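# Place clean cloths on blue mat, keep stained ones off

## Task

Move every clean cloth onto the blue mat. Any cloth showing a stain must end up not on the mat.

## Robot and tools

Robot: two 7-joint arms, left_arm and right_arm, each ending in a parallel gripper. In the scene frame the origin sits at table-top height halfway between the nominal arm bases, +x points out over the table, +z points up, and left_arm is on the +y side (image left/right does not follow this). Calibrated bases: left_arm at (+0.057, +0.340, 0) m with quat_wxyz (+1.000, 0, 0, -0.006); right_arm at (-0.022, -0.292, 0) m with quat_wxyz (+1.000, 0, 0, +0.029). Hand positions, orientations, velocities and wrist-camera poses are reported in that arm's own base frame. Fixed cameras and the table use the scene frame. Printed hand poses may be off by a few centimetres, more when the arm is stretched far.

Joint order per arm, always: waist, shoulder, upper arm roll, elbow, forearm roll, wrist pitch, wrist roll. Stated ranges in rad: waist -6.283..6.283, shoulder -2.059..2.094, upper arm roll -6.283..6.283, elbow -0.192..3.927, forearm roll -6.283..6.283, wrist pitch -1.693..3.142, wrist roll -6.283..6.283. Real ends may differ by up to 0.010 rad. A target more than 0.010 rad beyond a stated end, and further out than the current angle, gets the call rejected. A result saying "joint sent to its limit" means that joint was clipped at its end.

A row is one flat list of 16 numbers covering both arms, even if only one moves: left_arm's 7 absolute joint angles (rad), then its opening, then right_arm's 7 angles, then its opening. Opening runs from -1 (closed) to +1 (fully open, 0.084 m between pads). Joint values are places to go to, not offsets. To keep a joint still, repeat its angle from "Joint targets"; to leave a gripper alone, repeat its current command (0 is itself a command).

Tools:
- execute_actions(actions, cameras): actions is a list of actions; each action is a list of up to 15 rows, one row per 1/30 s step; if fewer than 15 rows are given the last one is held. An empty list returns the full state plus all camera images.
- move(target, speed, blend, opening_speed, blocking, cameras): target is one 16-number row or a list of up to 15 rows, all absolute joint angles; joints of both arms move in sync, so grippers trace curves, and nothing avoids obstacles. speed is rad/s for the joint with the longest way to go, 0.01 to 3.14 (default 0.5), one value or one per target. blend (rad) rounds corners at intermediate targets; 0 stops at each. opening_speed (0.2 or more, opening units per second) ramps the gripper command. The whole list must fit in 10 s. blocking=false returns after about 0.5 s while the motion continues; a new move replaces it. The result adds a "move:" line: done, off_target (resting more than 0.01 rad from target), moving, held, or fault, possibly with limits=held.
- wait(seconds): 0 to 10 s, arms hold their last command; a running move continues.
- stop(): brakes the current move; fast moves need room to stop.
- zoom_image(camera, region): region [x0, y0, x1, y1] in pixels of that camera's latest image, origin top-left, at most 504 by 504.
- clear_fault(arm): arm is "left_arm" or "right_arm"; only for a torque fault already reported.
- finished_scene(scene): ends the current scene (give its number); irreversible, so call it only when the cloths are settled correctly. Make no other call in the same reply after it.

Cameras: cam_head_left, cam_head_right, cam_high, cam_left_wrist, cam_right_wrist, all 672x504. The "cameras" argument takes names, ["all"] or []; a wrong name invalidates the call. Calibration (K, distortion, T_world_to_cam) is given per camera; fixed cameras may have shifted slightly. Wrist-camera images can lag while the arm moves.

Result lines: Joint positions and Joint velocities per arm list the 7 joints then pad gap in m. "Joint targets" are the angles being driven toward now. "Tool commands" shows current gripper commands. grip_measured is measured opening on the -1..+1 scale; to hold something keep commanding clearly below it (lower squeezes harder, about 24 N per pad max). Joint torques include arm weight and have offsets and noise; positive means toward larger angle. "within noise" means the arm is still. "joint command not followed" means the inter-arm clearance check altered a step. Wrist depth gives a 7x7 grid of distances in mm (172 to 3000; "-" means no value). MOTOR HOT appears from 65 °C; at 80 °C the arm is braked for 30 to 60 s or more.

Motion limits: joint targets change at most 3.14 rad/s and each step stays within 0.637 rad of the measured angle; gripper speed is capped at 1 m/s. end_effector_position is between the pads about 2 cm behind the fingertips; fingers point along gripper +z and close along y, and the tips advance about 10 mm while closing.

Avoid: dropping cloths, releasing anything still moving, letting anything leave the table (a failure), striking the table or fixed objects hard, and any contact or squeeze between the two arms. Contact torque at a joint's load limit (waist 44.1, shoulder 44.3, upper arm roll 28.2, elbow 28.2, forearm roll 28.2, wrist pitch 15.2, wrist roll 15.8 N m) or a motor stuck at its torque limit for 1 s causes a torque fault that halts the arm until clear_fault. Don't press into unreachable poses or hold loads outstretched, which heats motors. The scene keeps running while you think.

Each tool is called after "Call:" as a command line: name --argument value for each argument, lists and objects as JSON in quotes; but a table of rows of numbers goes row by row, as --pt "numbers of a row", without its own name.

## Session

Call:
execute_actions --actions '[]'

Call:
zoom_image --camera "cam_high" --region '[100, 190, 580, 490]'

Scene clock: 0.00 s.
left_arm: end_effector_position=(+0.4934, +0.0693, +0.2029) grip_measured=+1.00 end_effector_quat_wxyz=(-0.203, +0.461, -0.554, +0.663) | right_arm: end_effector_position=(+0.5908, +0.0641, +0.1587) grip_measured=+1.00 end_effector_quat_wxyz=(-0.149, +0.315, +0.936, +0.037)
Joint positions: left_arm=[-1.631 -0.984 2.288 0.82 1.545 -0.853 1.157 0.084] | right_arm=[-0.063 0.725 0.159 1.966 0.077 1.498 -2.437 0.084]
Joint velocities: within noise
Joint torques (N m): no reading
Motor temperatures (°C): left_arm=[34 38 39 32 36 38 34] | right_arm=[41 39 42 43 35 39 41]
Wrist depth (mm): cam_left_wrist=[- - - - - 2948 750 / - - - - - 939 654 / - - - - 1996 765 576 / - - - - 1823 684 528 / 2911 2935 - - 2228 641 481 / 2644 2816 - 2213 2062 566 438 / 2585 2634 2727 2158 1979 520 402] | cam_right_wrist=[414 408 402 395 389 384 377 / 388 381 376 372 367 363 356 / 366 360 356 353 345 340 338 / 347 343 339 335 328 324 321 / 331 327 321 319 316 310 307 / 315 309 305 302 301 296 293 / 299 295 291 288 286 285 281]
Joint targets: left_arm=[-1.631 -0.984 2.288 0.820 1.545 -0.853 1.157] | right_arm=[-0.063 0.725 0.159 1.966 0.077 1.498 -2.437]
Tool commands: left_gripper/opening=+1.0 right_gripper/opening=+1.0
camera_calibration:
cam_left_wrist: T_world_to_cam=[[-0.298614, -0.278305, -0.912894, 0.375141], [0.541428, 0.73831, -0.402186, -0.155349], [0.78593, -0.614365, -0.0697878, -0.206757], [0, 0, 0, 1]] pos_world=[0.358629, 0.0920751, 0.265555]
cam_right_wrist: T_world_to_cam=[[0.625353, 0.77852, -0.053285, -0.374868], [0.702511, -0.591395, -0.395892, -0.228202], [-0.339722, 0.210139, -0.91675, 0.463968], [0, 0, 0, 1]] pos_world=[0.55236, 0.0593868, 0.315025]

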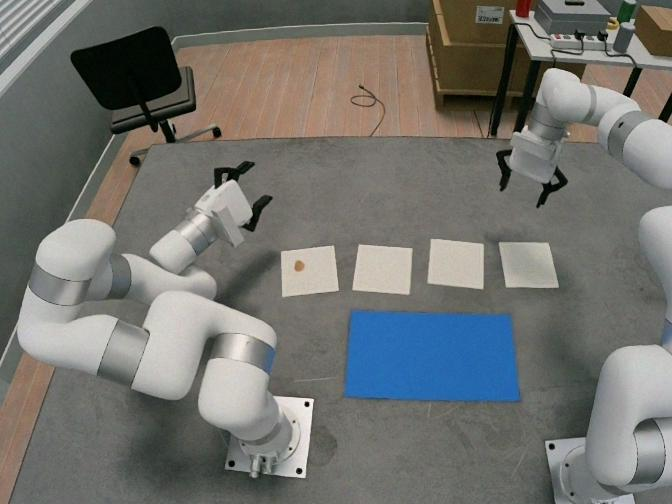

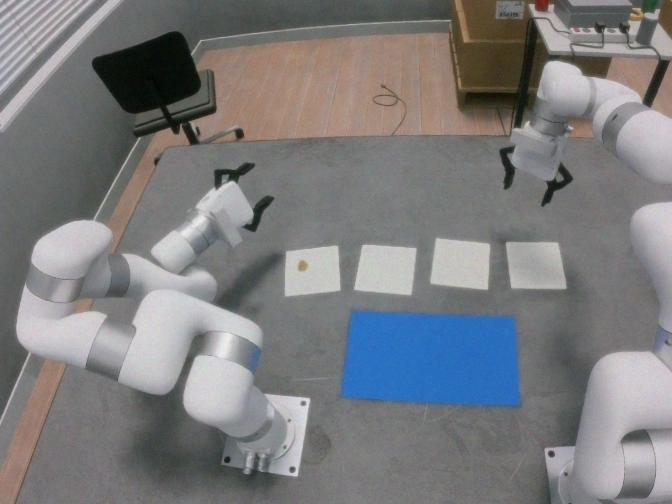

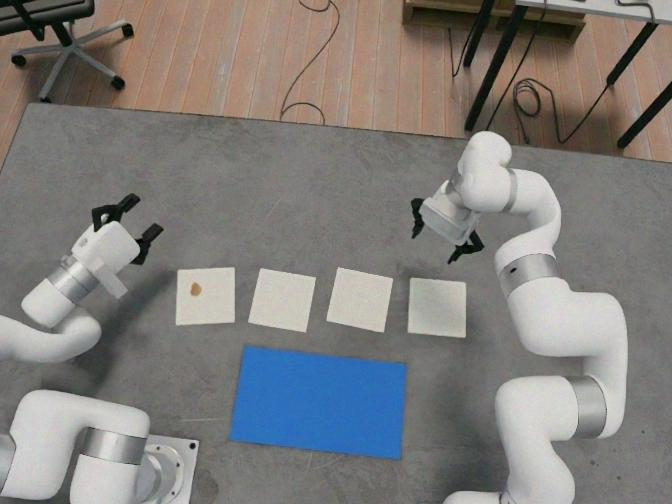

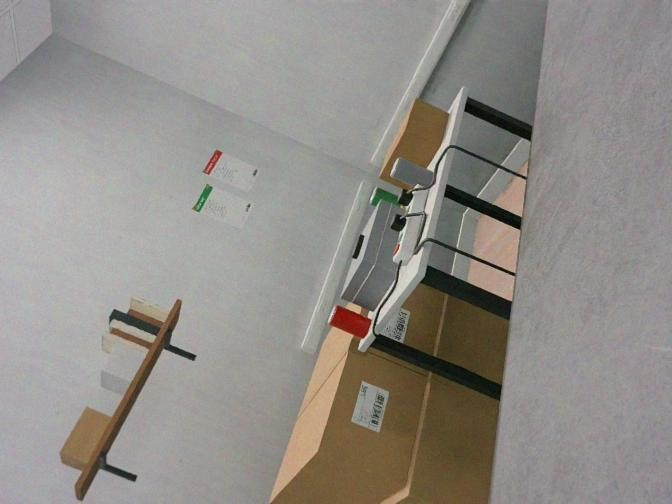

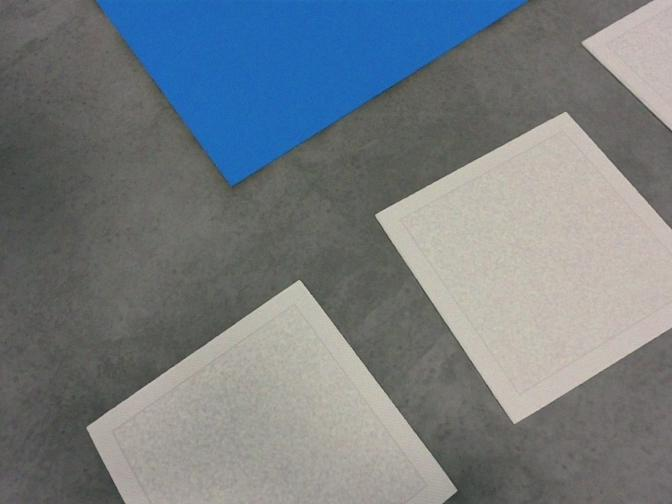

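Scaled by 1.050 from the camera's 672x504 image, which has a finer 960x720 frame.

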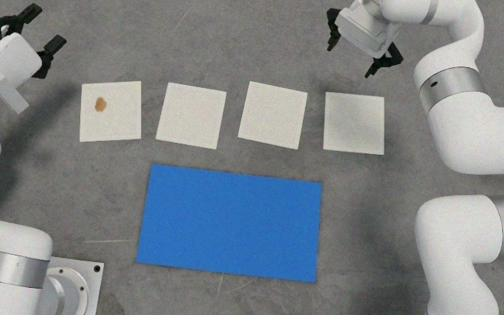

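Call:
move --pt "-1.1 -0.7 1.1 1.1 0.77 0.1 1.1 -0.1 0.02 0.3 0.07 1.4 0.03 1.15 -1.9 -0.1" --pt "-0.5146 -0.005 0 0.6598 0 0.6648 1.056 -0.1 0.1008 0.128 0 0.828 0 0.700 -1.412 -0.1" --pt "-0.5146 0.1788 0 0.6398 0 0.461 1.056 -0.1 0.1008 0.2896 0 0.8081 0 0.5185 -1.412 -0.1" --pt "-0.5146 0.1788 0 0.6398 0 0.461 1.056 -1 0.1008 0.2896 0 0.8081 0 0.5185 -1.412 -1" --pt "-0.5146 -0.2005 0 0.8197 0 1.0202 1.056 -1 0.1008 -0.05 0 0.9773 0 1.0273 -1.412 -1" --speed '[1.3,1.2,0.25,0.25,0.5]' --blend '[0.15,0.03,0,0,0]' --opening_speed 1.5 --cameras '["cam_high","cam_head_left","cam_head_right"]'

Call:
zoom_image --camera "cam_head_left" --region '[320, 215, 450, 305]'

Call:
zoom_image --camera "cam_head_right" --region '[320, 215, 450, 305]'

Call:
zoom_image --camera "cam_head_left" --region '[480, 210, 610, 300]'

Call:
zoom_image --camera "cam_head_right" --region '[490, 210, 620, 300]'

Scene clock: 66.40 s.
left_arm: end_effector_position=(+0.3495, -0.1976, +0.1999) grip_measured=-0.97 end_effector_quat_wxyz=(+0.000, +0.707, -0.707, +0.000) | right_arm: end_effector_position=(+0.4447, +0.0450, +0.2000) grip_measured=-0.96 end_effector_quat_wxyz=(+0.000, +0.727, +0.686, +0.000)
Joint positions: left_arm=[-0.515 -0.2 0 0.82 0 1.02 1.056 0.001] | right_arm=[0.101 -0.05 0 0.977 0 1.027 -1.412 0.002]
Joint torques (N m): left_arm=[-4.61 -17.22 -1.66 13.46 -1.27 -0.52 -1.36] | right_arm=[4.97 -23.57 1.4 20.82 -1.82 -0.58 0.76]
Wrist depth (mm): cam_left_wrist=[327 328 331 336 340 344 347 / 325 326 330 334 337 341 345 / 323 325 329 332 335 338 341 / 321 324 328 329 334 336 340 / 319 321 324 219 183 334 338 / 318 320 321 195 - 332 334 / 314 317 319 201 - 329 332] | cam_right_wrist=[351 349 348 346 342 340 340 / 347 345 343 343 339 336 336 / 343 342 340 338 335 332 332 / 340 338 336 335 332 331 329 / 336 334 333 331 331 328 327 / 333 331 329 328 - 325 324 / 329 327 325 325 324 321 319]
Joint targets: left_arm=[-0.515 -0.201 0.000 0.820 0.000 1.020 1.056] | right_arm=[0.101 -0.050 0.000 0.977 0.000 1.027 -1.412]
move: done
Images, in order (width x height): cam_head_left 672x504, cam_head_right 672x504, cam_high 672x504.

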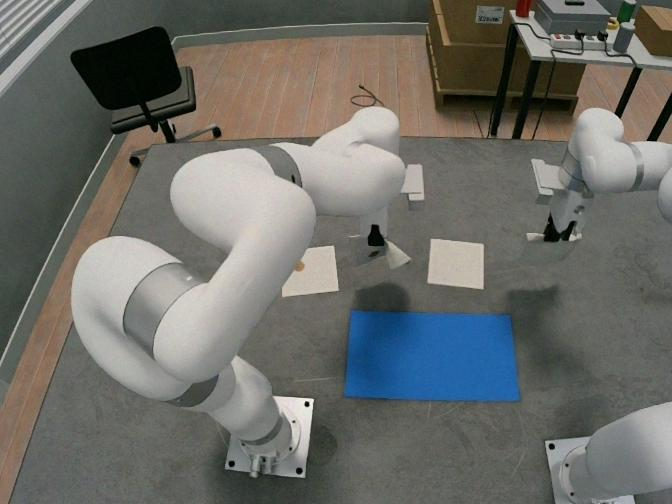

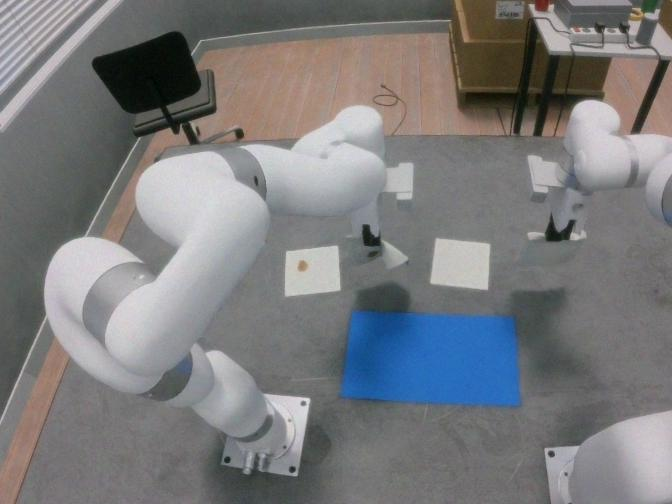

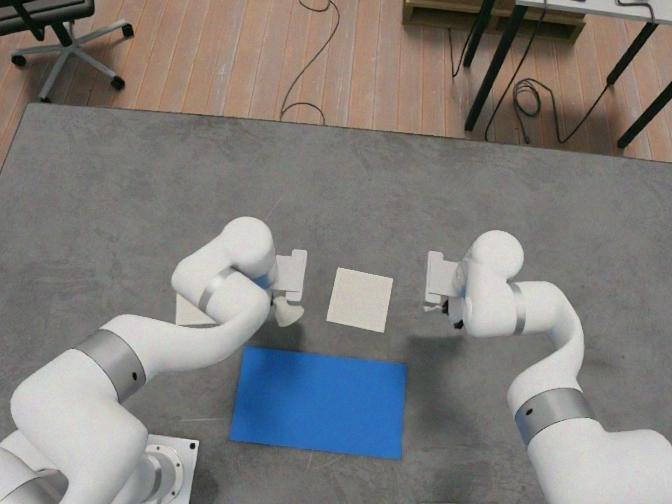

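Scaled by 3.877 from the camera's 672x504 image, which has a finer 960x720 frame.

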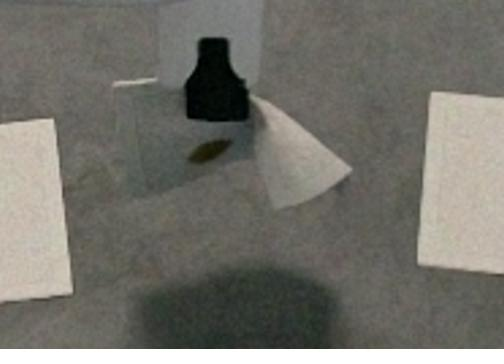

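Scaled by 3.877 from the camera's 672x504 image, which has a finer 960x720 frame.

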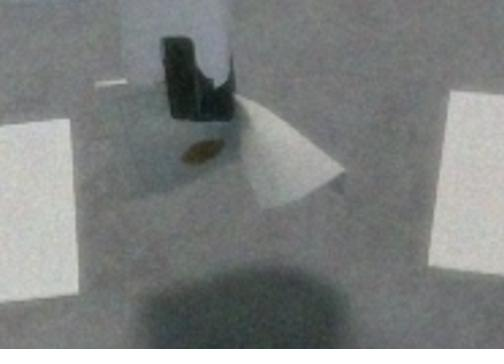

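Scaled by 3.877 from the camera's 672x504 image, which has a finer 960x720 frame.

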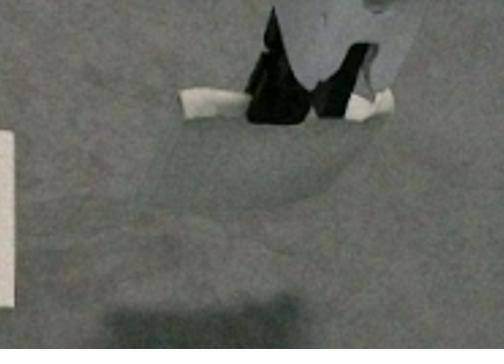

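Scaled by 3.877 from the camera's 672x504 image, which has a finer 960x720 frame.

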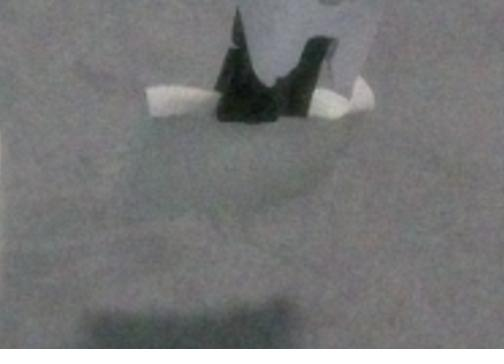

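Call:
move --pt "-0.4336 0.1006 0 0.9272 0 0.8266 1.137 -1 0.5663 -0.0035 0 0.6436 0 0.6471 -0.947 -1" --pt "-0.4628 0.2032 0 0.797 0 0.5938 1.108 -1 0.6946 -0.038 0 0.4494 0 0.4874 -0.818 -1" --pt "-0.5018 0.1932 0 0.6748 0 0.4816 1.069 -1 0.7973 -0.063 0 0.3342 0 0.3972 -0.7157 -1" --pt "-0.5018 0.1932 0 0.6748 0 0.4816 1.069 -0.1 0.7973 -0.063 0 0.3342 0 0.3972 -0.7157 -0.1" --pt "-0.5018 0.013 0 0.695 0 0.682 1.069 -0.1 0.7973 -0.315 0 0.3542 0 0.6692 -0.7157 -0.1" --speed '[0.7,0.35,0.3,0.3,0.4]' --blend '[0.05,0.05,0,0,0]' --opening_speed 1.5

Call:
move --pt "0.0 -0.2 0 0.7 0 0.9 1.069 -0.1 0.4598 0.3075 0 1.0805 0 0.773 -1.053 -0.1" --pt "0.0 -0.2 0 0.7 0 0.9 1.069 -0.1 0.4598 0.4455 0 1.0605 0 0.615 -1.053 -0.1" --pt "0.0 -0.2 0 0.7 0 0.9 1.069 -0.1 0.4598 0.4455 0 1.0605 0 0.615 -1.053 -1" --pt "0.0 -0.2 0 0.7 0 0.9 1.069 -0.1 0.4598 0.1543 0 1.2227 0 1.0684 -1.053 -1" --speed '[0.8,0.3,0.3,0.5]' --blend '[0.03,0,0,0]' --opening_speed 1.5 --cameras '["cam_high","cam_head_left","cam_head_right"]'

Call:
zoom_image --camera "cam_head_left" --region '[400, 210, 530, 300]'

Call:
zoom_image --camera "cam_head_right" --region '[400, 210, 530, 300]'

Call:
zoom_image --camera "cam_head_right" --region '[270, 220, 560, 420]'

Scene clock: 89.47 s.
left_arm: end_effector_position=(+0.3580, -0.1964, +0.0907) grip_measured=-0.11 end_effector_quat_wxyz=(+0.000, +0.707, -0.707, +0.000) | right_arm: end_effector_position=(+0.2154, +0.2206, +0.0898) grip_measured=-0.11 end_effector_quat_wxyz=(+0.000, +0.727, +0.686, +0.000)
Joint positions: left_arm=[-0.502 0.013 0 0.695 0 0.682 1.069 0.039] | right_arm=[0.797 -0.315 0 0.354 0 0.669 -0.716 0.039]
Joint torques (N m): left_arm=[-4.61 -19.68 -1.71 11.84 -0.14 -0.42 -1.76] | right_arm=[4.89 -14.61 -0.18 18.39 2.33 -0.49 1.5]
Wrist depth (mm): cam_left_wrist=[216 219 221 223 228 230 231 / 216 218 220 221 226 228 230 / 216 218 220 222 224 226 227 / 213 214 216 219 223 225 227 / 212 212 215 217 221 223 225 / 210 211 213 215 220 222 223 / 209 210 212 214 218 220 222] | cam_right_wrist=[236 234 233 231 230 229 228 / 233 231 230 229 227 226 225 / 230 229 227 226 225 224 223 / 228 226 226 224 223 222 221 / 225 224 223 222 220 220 218 / 223 222 221 219 217 215 214 / 220 219 218 217 214 213 212]
Joint targets: left_arm=[-0.502 0.013 0.000 0.695 0.000 0.682 1.069] | right_arm=[0.797 -0.315 0.000 0.354 0.000 0.669 -0.716]
move: done

Scene clock: 93.67 s.
left_arm: end_effector_position=(+0.3857, +0.0000, +0.1609) grip_measured=-0.11 end_effector_quat_wxyz=(+0.000, +0.861, -0.509, +0.000) | right_arm: end_effector_position=(+0.4574, +0.2265, +0.1999) grip_measured=-0.97 end_effector_quat_wxyz=(+0.000, +0.727, +0.686, +0.000)
Joint positions: left_arm=[0 -0.2 0 0.7 0 0.9 1.069 0.039] | right_arm=[0.46 0.154 0 1.223 0 1.068 -1.053 0.001]
Joint torques (N m): left_arm=[3.9 -16.34 -2.24 12.99 -0.2 -0.45 -1.4] | right_arm=[1.44 -28.53 -0.62 21.1 2.55 -0.66 -0.81]
Wrist depth (mm): cam_left_wrist=[289 292 294 296 298 300 303 / 287 290 292 295 296 298 303 / 285 288 291 292 296 297 302 / 284 286 288 288 291 296 299 / 281 284 286 287 290 293 298 / 279 282 283 285 287 292 295 / 278 279 282 283 284 290 293] | cam_right_wrist=[351 349 347 346 344 341 340 / 347 345 343 342 338 336 336 / 342 341 339 338 334 331 332 / 339 338 336 334 331 329 330 / 335 333 332 331 330 328 326 / 331 329 329 329 - 324 323 / 326 325 325 325 - 321 320]
Joint targets: left_arm=[0.000 -0.200 0.000 0.700 0.000 0.900 1.069] | right_arm=[0.460 0.154 0.000 1.223 0.000 1.068 -1.053]
move: done
Images, in order (width x height): cam_head_left 672x504, cam_head_right 672x504, cam_high 672x504.

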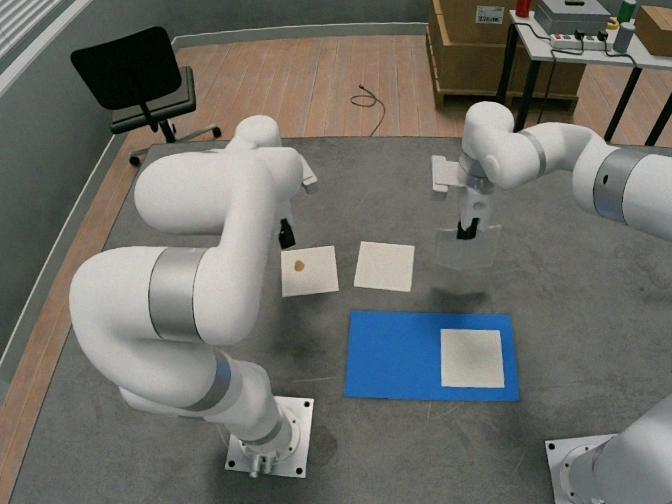

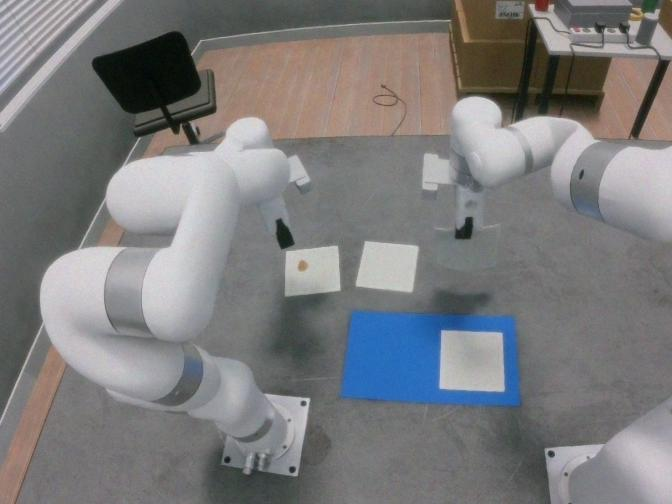

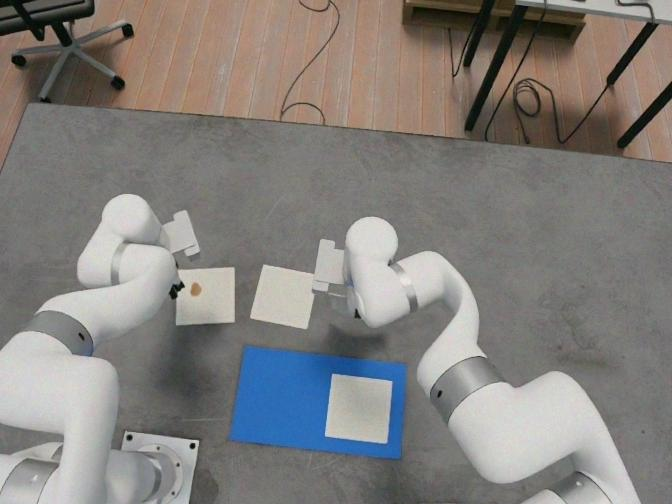

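Scaled by 3.877 from the camera's 672x504 image, which has a finer 960x720 frame.

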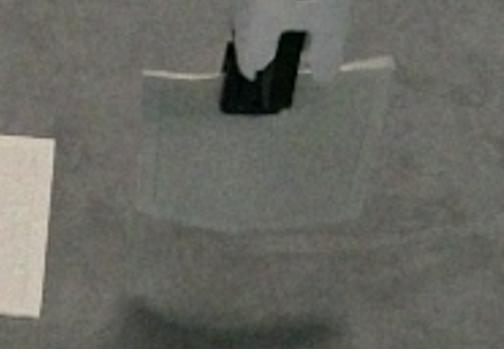

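Scaled by 3.877 from the camera's 672x504 image, which has a finer 960x720 frame.

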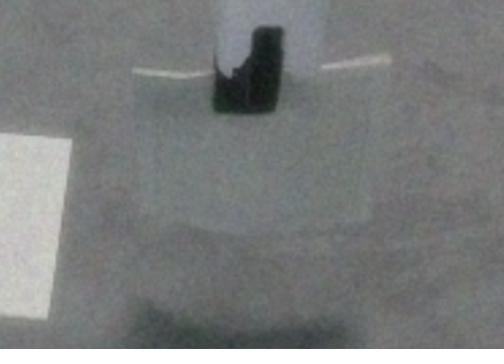

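Scaled by 1.738 from the camera's 672x504 image, which has a finer 960x720 frame.

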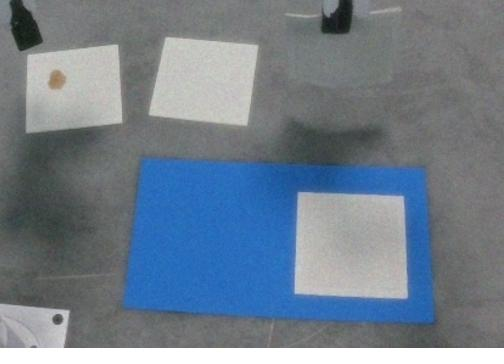

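Call:
move --pt "0.0 -0.2 0 0.7 0 0.9 1.069 -0.1 0.7858 0.2161 0 0.9844 0 0.7683 -0.777 -1" --pt "0.0 -0.2 0 0.7 0 0.9 1.069 -0.1 0.9446 0.247 0 0.8646 0 0.6176 -0.66 -1" --pt "0.0 -0.2 0 0.7 0 0.9 1.069 -0.1 1.0615 0.254 0 0.7653 0 0.5113 -0.5515 -1" --pt "0.0 -0.2 0 0.7 0 0.9 1.069 -0.1 1.0615 0.254 0 0.7653 0 0.5113 -0.5515 -0.1" --pt "0.0 -0.2 0 0.7 0 0.9 1.069 -0.1 1.0615 0.019 0 0.7953 0 0.7763 -0.5515 -0.1" --speed '[0.6,0.35,0.3,0.3,0.4]' --blend '[0.05,0.05,0,0,0]' --opening_speed 1.5 --cameras '["cam_high","cam_head_left","cam_head_right"]'

Call:
zoom_image --camera "cam_high" --region '[150, 220, 480, 470]'

Scene clock: 114.80 s.
left_arm: end_effector_position=(+0.3857, +0.0000, +0.1609) grip_measured=-0.11 end_effector_quat_wxyz=(+0.000, +0.861, -0.509, +0.000) | right_arm: end_effector_position=(+0.2093, +0.3748, +0.1174) grip_measured=-0.11 end_effector_quat_wxyz=(+0.000, +0.692, +0.722, +0.000)
Joint positions: left_arm=[0 -0.2 0 0.7 0 0.9 1.069 0.039] | right_arm=[1.062 0.019 0 0.795 0 0.776 -0.551 0.039]
Joint torques (N m): left_arm=[3.92 -16.61 -2.15 12.96 -0.53 -0.63 0.53] | right_arm=[5.18 -23.67 -1.41 19.31 2.3 -0.59 1.45]
Wrist depth (mm): cam_left_wrist=[290 292 294 297 298 301 304 / 288 290 293 296 297 298 303 / 285 288 291 292 296 297 302 / 283 286 288 289 291 297 300 / 281 284 286 286 289 292 298 / 279 282 283 285 287 292 295 / 277 280 281 284 285 290 294] | cam_right_wrist=[263 260 259 259 259 258 256 / 260 259 258 257 256 255 253 / 258 256 255 255 253 252 251 / 255 254 253 252 250 249 248 / 252 251 250 249 247 246 245 / 250 248 248 246 243 242 240 / 247 246 245 244 240 239 238]
Joint targets: left_arm=[0.000 -0.200 0.000 0.700 0.000 0.900 1.069] | right_arm=[1.062 0.019 0.000 0.795 0.000 0.776 -0.551]
move: done
Images, in order (width x height): cam_head_left 672x504, cam_head_right 672x504, cam_high 672x504.

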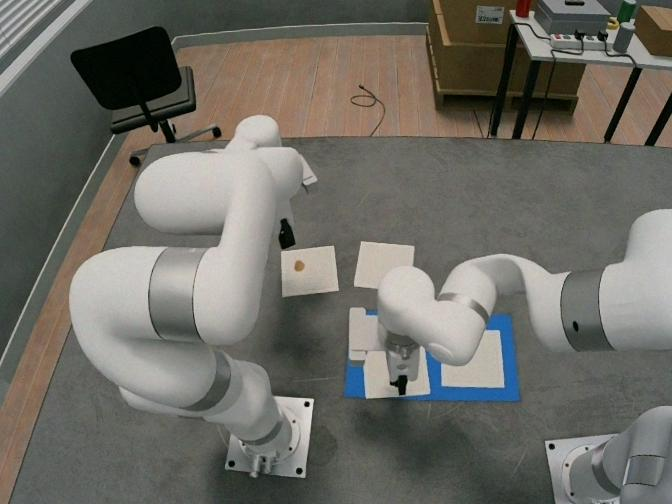

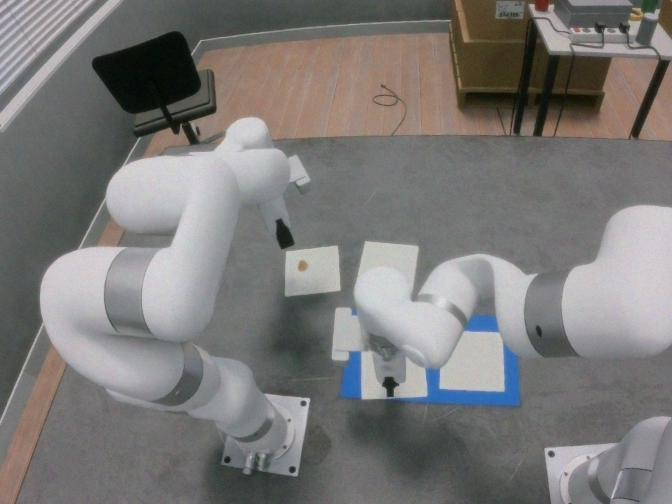

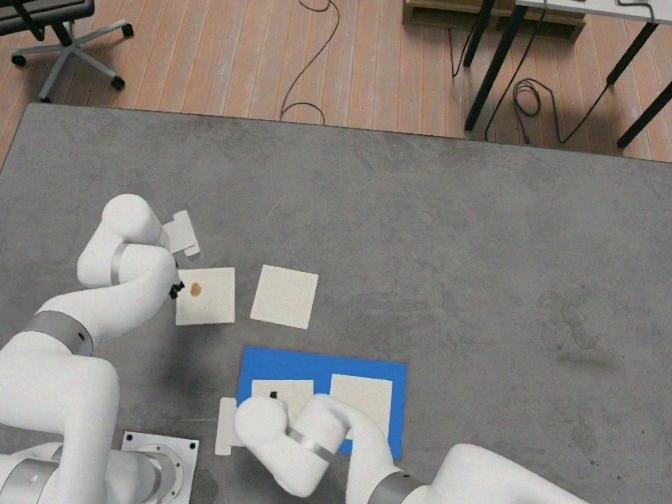

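Scaled by 1.527 from the camera's 672x504 image, which has a finer 960x720 frame.

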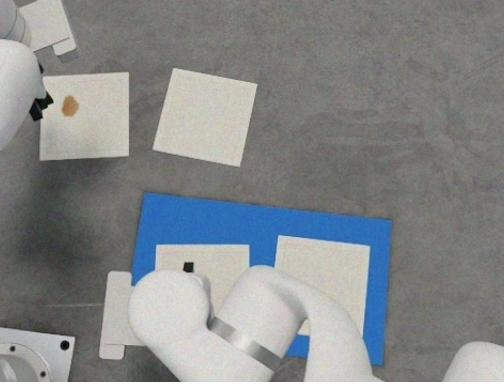

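Call:
zoom_image --camera "cam_head_left" --region '[330, 300, 540, 420]'

Call:
zoom_image --camera "cam_head_right" --region '[330, 300, 540, 420]'

Scaled by 2.400 from the camera's 672x504 image, which has a finer 960x720 frame.

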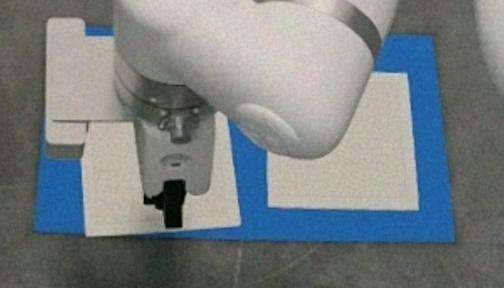

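Scaled by 2.400 from the camera's 672x504 image, which has a finer 960x720 frame.

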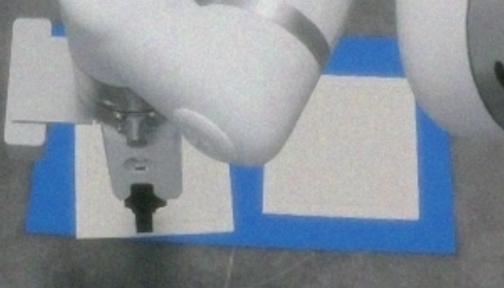

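Call:
move --pt "0.0 -0.2 0 0.7 0 0.9 1.069 -0.1 0.9343 0.207 0 0.905 0 0.698 -0.679 -0.1" --pt "0.0 -0.2 0 0.7 0 0.9 1.069 -0.1 0.9343 0.335 0 0.8899 0 0.5549 -0.679 -0.1" --pt "0.0 -0.2 0 0.7 0 0.9 1.069 -0.1 0.9343 0.335 0 0.8899 0 0.5549 -0.679 -1" --speed '[0.5,0.2,0.3]' --blend '[0.02,0,0]' --opening_speed 1.5 --cameras '["cam_head_right"]'

Call:
zoom_image --camera "cam_head_right" --region '[330, 300, 540, 420]'

Scene clock: 146.47 s.
left_arm: end_effector_position=(+0.3857, +0.0000, +0.1609) grip_measured=-0.11 end_effector_quat_wxyz=(+0.000, +0.861, -0.509, +0.000) | right_arm: end_effector_position=(+0.2783, +0.3765, +0.0247) grip_measured=-1.00 end_effector_quat_wxyz=(+0.000, +0.692, +0.722, +0.000)
Joint positions: left_arm=[0 -0.2 0 0.7 0 0.9 1.069 0.039] | right_arm=[0.934 0.335 0 0.89 0 0.555 -0.679 0]
Joint torques (N m): left_arm=[3.89 -16.45 -1.96 13 -0.43 -0.87 0.98] | right_arm=[-5.21 -20.84 2.02 11.83 2.45 -2.91 -1.38]
Wrist depth (mm): cam_left_wrist=[289 292 295 297 297 301 303 / 288 290 292 295 297 298 302 / 285 288 290 293 296 298 302 / 283 286 288 289 292 297 300 / 282 285 286 286 290 293 298 / 279 282 283 285 287 292 296 / 277 279 282 283 285 290 293] | cam_right_wrist=[- - - - - - - / - - - - - - - / - - - - - - - / - - - - - - - / - - - - - - - / - - - - - - - / - - - - - - -]
Joint targets: left_arm=[0.000 -0.200 0.000 0.700 0.000 0.900 1.069] | right_arm=[0.934 0.335 0.000 0.890 0.000 0.555 -0.679]
move: done
Images, in order (width x height): cam_head_right 672x504.

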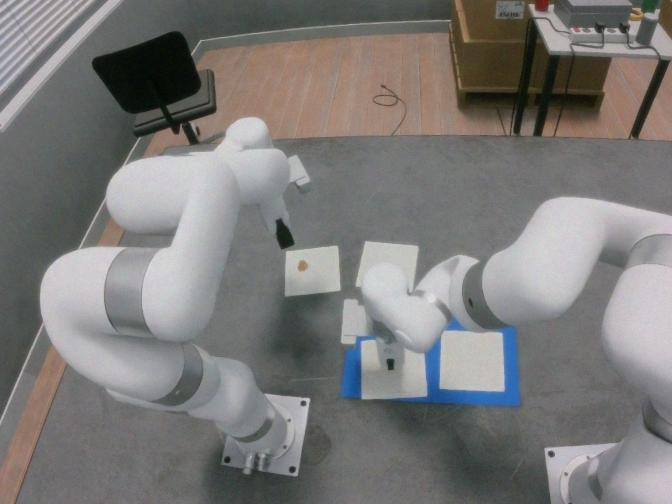

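Scaled by 2.400 from the camera's 672x504 image, which has a finer 960x720 frame.

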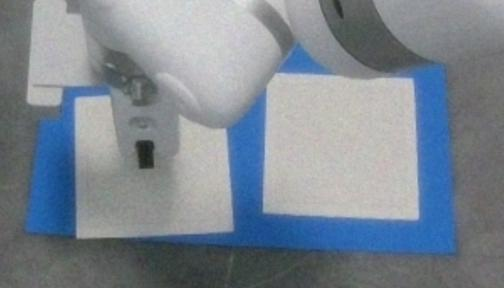

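Call:
move --pt "0.0 -0.2 0 0.7 0 0.9 1.069 -0.1 0.9343 0.335 0 0.8899 0 0.5549 -0.679 -0.1" --pt "0.0 -0.2 0 0.7 0 0.9 1.069 -0.1 0.9343 0.3398 0 0.8899 0 0.5501 -0.679 -0.1" --pt "0.0 -0.2 0 0.7 0 0.9 1.069 -0.1 0.9343 0.3398 0 0.8899 0 0.5501 -0.679 -1" --pt "0.0 -0.2 0 0.7 0 0.9 1.069 -0.1 0.9343 0.271 0 0.898 0 0.627 -0.679 -1" --pt "0.0 -0.2 0 0.7 0 0.9 1.069 -0.1 0.8858 0.318 0 0.9608 0 0.6428 -0.637 -1" --speed '[0.2,0.05,0.3,0.25,0.25]' --blend '[0,0,0,0.02,0]' --opening_speed 1.5 --cameras '["cam_head_right"]'

Call:
zoom_image --camera "cam_head_right" --region '[330, 300, 540, 420]'

Scene clock: 168.40 s.
left_arm: end_effector_position=(+0.3857, +0.0000, +0.1609) grip_measured=-0.11 end_effector_quat_wxyz=(+0.000, +0.861, -0.509, +0.000) | right_arm: end_effector_position=(+0.3067, +0.3755, +0.0497) grip_measured=-0.96 end_effector_quat_wxyz=(+0.000, +0.724, +0.690, +0.000)
Joint positions: left_arm=[0 -0.2 0 0.7 0 0.9 1.069 0.039] | right_arm=[0.886 0.318 0 0.961 0 0.643 -0.637 0.002]
Joint torques (N m): left_arm=[3.84 -16.01 -1.95 12.97 -0.75 -0.89 1.33] | right_arm=[-5.17 -21.65 0.58 18.04 2.7 -0.55 1.8]
Wrist depth (mm): cam_left_wrist=[289 291 295 297 298 301 303 / 287 289 293 296 297 298 303 / 285 288 291 293 296 298 302 / 283 286 288 289 292 296 299 / 281 284 286 287 290 293 297 / 280 282 283 285 287 292 295 / 277 280 282 284 285 291 293] | cam_right_wrist=[192 191 190 189 188 187 187 / 190 189 188 187 186 185 184 / 188 187 186 185 184 183 183 / 186 185 184 183 182 181 180 / 184 183 182 181 180 179 179 / 182 181 178 176 - 177 176 / 180 179 176 - - 175 175]
Joint targets: left_arm=[0.000 -0.200 0.000 0.700 0.000 0.900 1.069] | right_arm=[0.886 0.318 0.000 0.961 0.000 0.643 -0.637]
move: done
Images, in order (width x height): cam_head_right 672x504.

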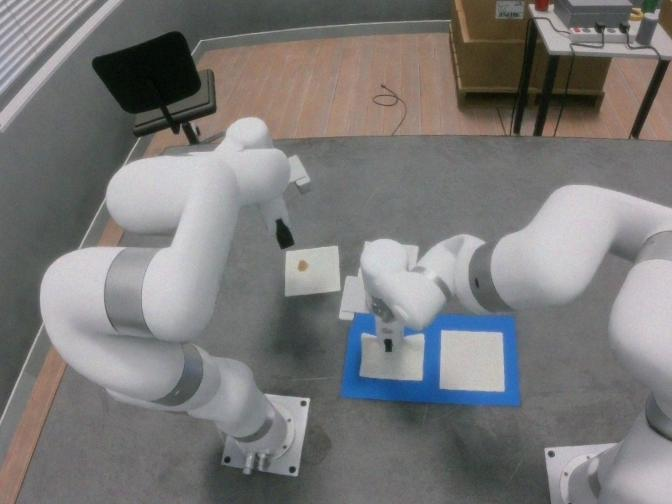

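Scaled by 2.400 from the camera's 672x504 image, which has a finer 960x720 frame.

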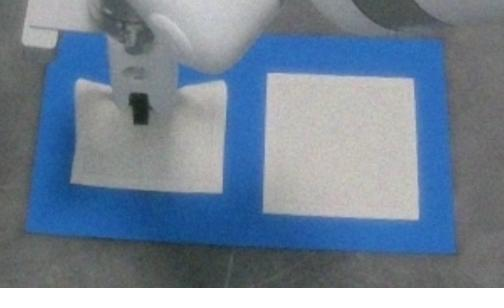

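Call:
move --pt "0.0 -0.2 0 0.7 0 0.9 1.069 -0.1 0.8858 0.373 0 0.9528 0 0.5798 -0.637 -1" --pt "0.0 -0.2 0 0.7 0 0.9 1.069 -0.1 0.8858 0.373 0 0.9528 0 0.5798 -0.637 -0.1" --pt "0.0 -0.2 0 0.7 0 0.9 1.069 -0.1 0.8858 0.176 0 0.98 0 0.804 -0.637 -0.1" --pt "0.0 -0.2 0 0.7 0 0.9 1.069 -0.1 0.55 0.176 0 0.98 0 0.804 -0.637 -0.1" --speed '[0.2,0.3,0.4,0.5]' --blend '[0,0,0.05,0]' --opening_speed 1.0 --cameras '["cam_high","cam_head_right"]'

Call:
zoom_image --camera "cam_head_right" --region '[330, 230, 540, 420]'

Scene clock: 182.50 s.
left_arm: end_effector_position=(+0.3857, +0.0000, +0.1609) grip_measured=-0.11 end_effector_quat_wxyz=(+0.000, +0.861, -0.509, +0.000) | right_arm: end_effector_position=(+0.4087, +0.2506, +0.1130) grip_measured=-0.11 end_effector_quat_wxyz=(+0.000, +0.829, +0.559, +0.000)
Joint positions: left_arm=[0 -0.2 0 0.7 0 0.9 1.069 0.039] | right_arm=[0.55 0.176 0 0.98 0 0.804 -0.637 0.039]
Joint torques (N m): left_arm=[3.83 -16.23 -1.86 13.06 -0.62 -1.01 1.43] | right_arm=[-4.96 -27.35 2.11 19.28 2.48 -0.65 1.24]
Wrist depth (mm): cam_left_wrist=[289 292 294 296 298 301 303 / 287 290 293 295 297 298 303 / 285 287 291 293 296 297 301 / 283 286 288 289 291 297 300 / 281 284 286 287 289 293 297 / 280 282 283 285 288 292 295 / 278 280 282 283 286 290 293] | cam_right_wrist=[259 258 257 255 251 250 249 / 255 254 253 252 248 248 246 / 250 250 250 249 246 244 244 / 248 247 248 247 245 244 243 / 246 244 245 244 243 242 241 / 242 242 242 242 241 240 239 / 240 240 240 239 238 237 237]
Joint targets: left_arm=[0.000 -0.200 0.000 0.700 0.000 0.900 1.069] | right_arm=[0.550 0.176 0.000 0.980 0.000 0.804 -0.637]
move: done
Images, in order (width x height): cam_head_right 672x504, cam_high 672x504.

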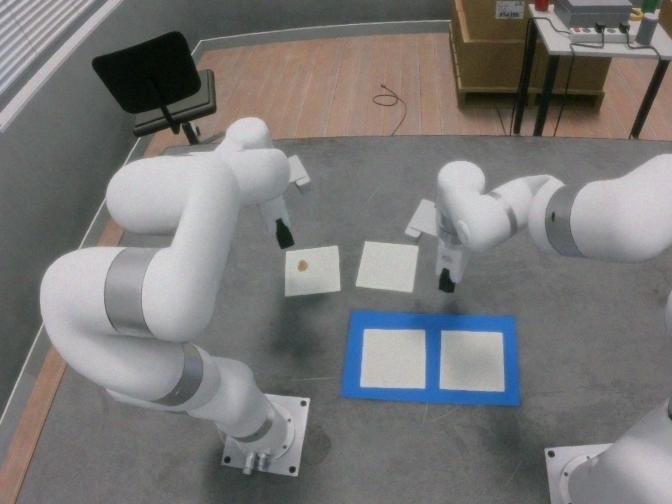

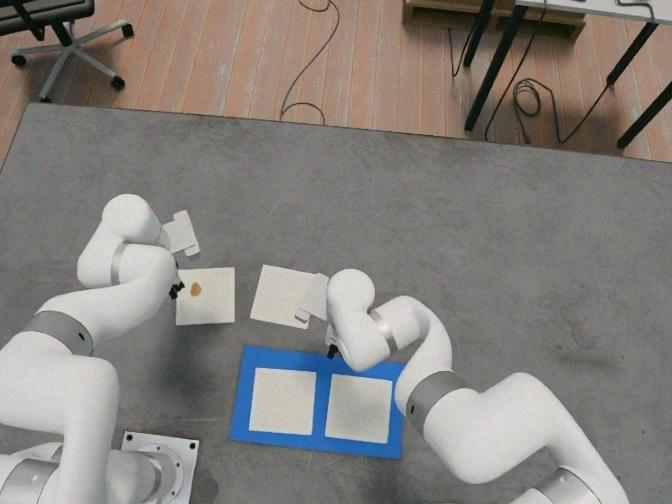

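Scaled by 2.400 from the camera's 672x504 image, which has a finer 960x720 frame.

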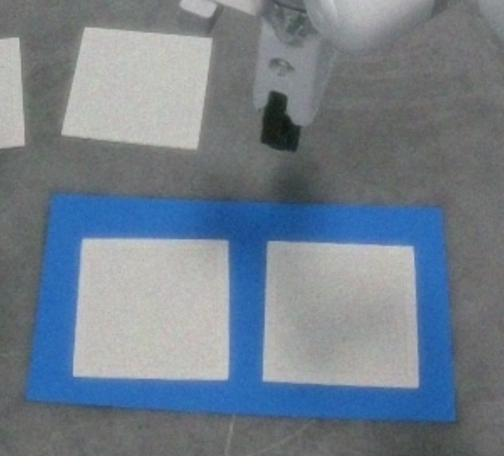

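Both clean cloths are flat and fully on the mat, and both stained cloths are off it.

Call:
finished_scene --scene 3

The scene is finished: the task was done.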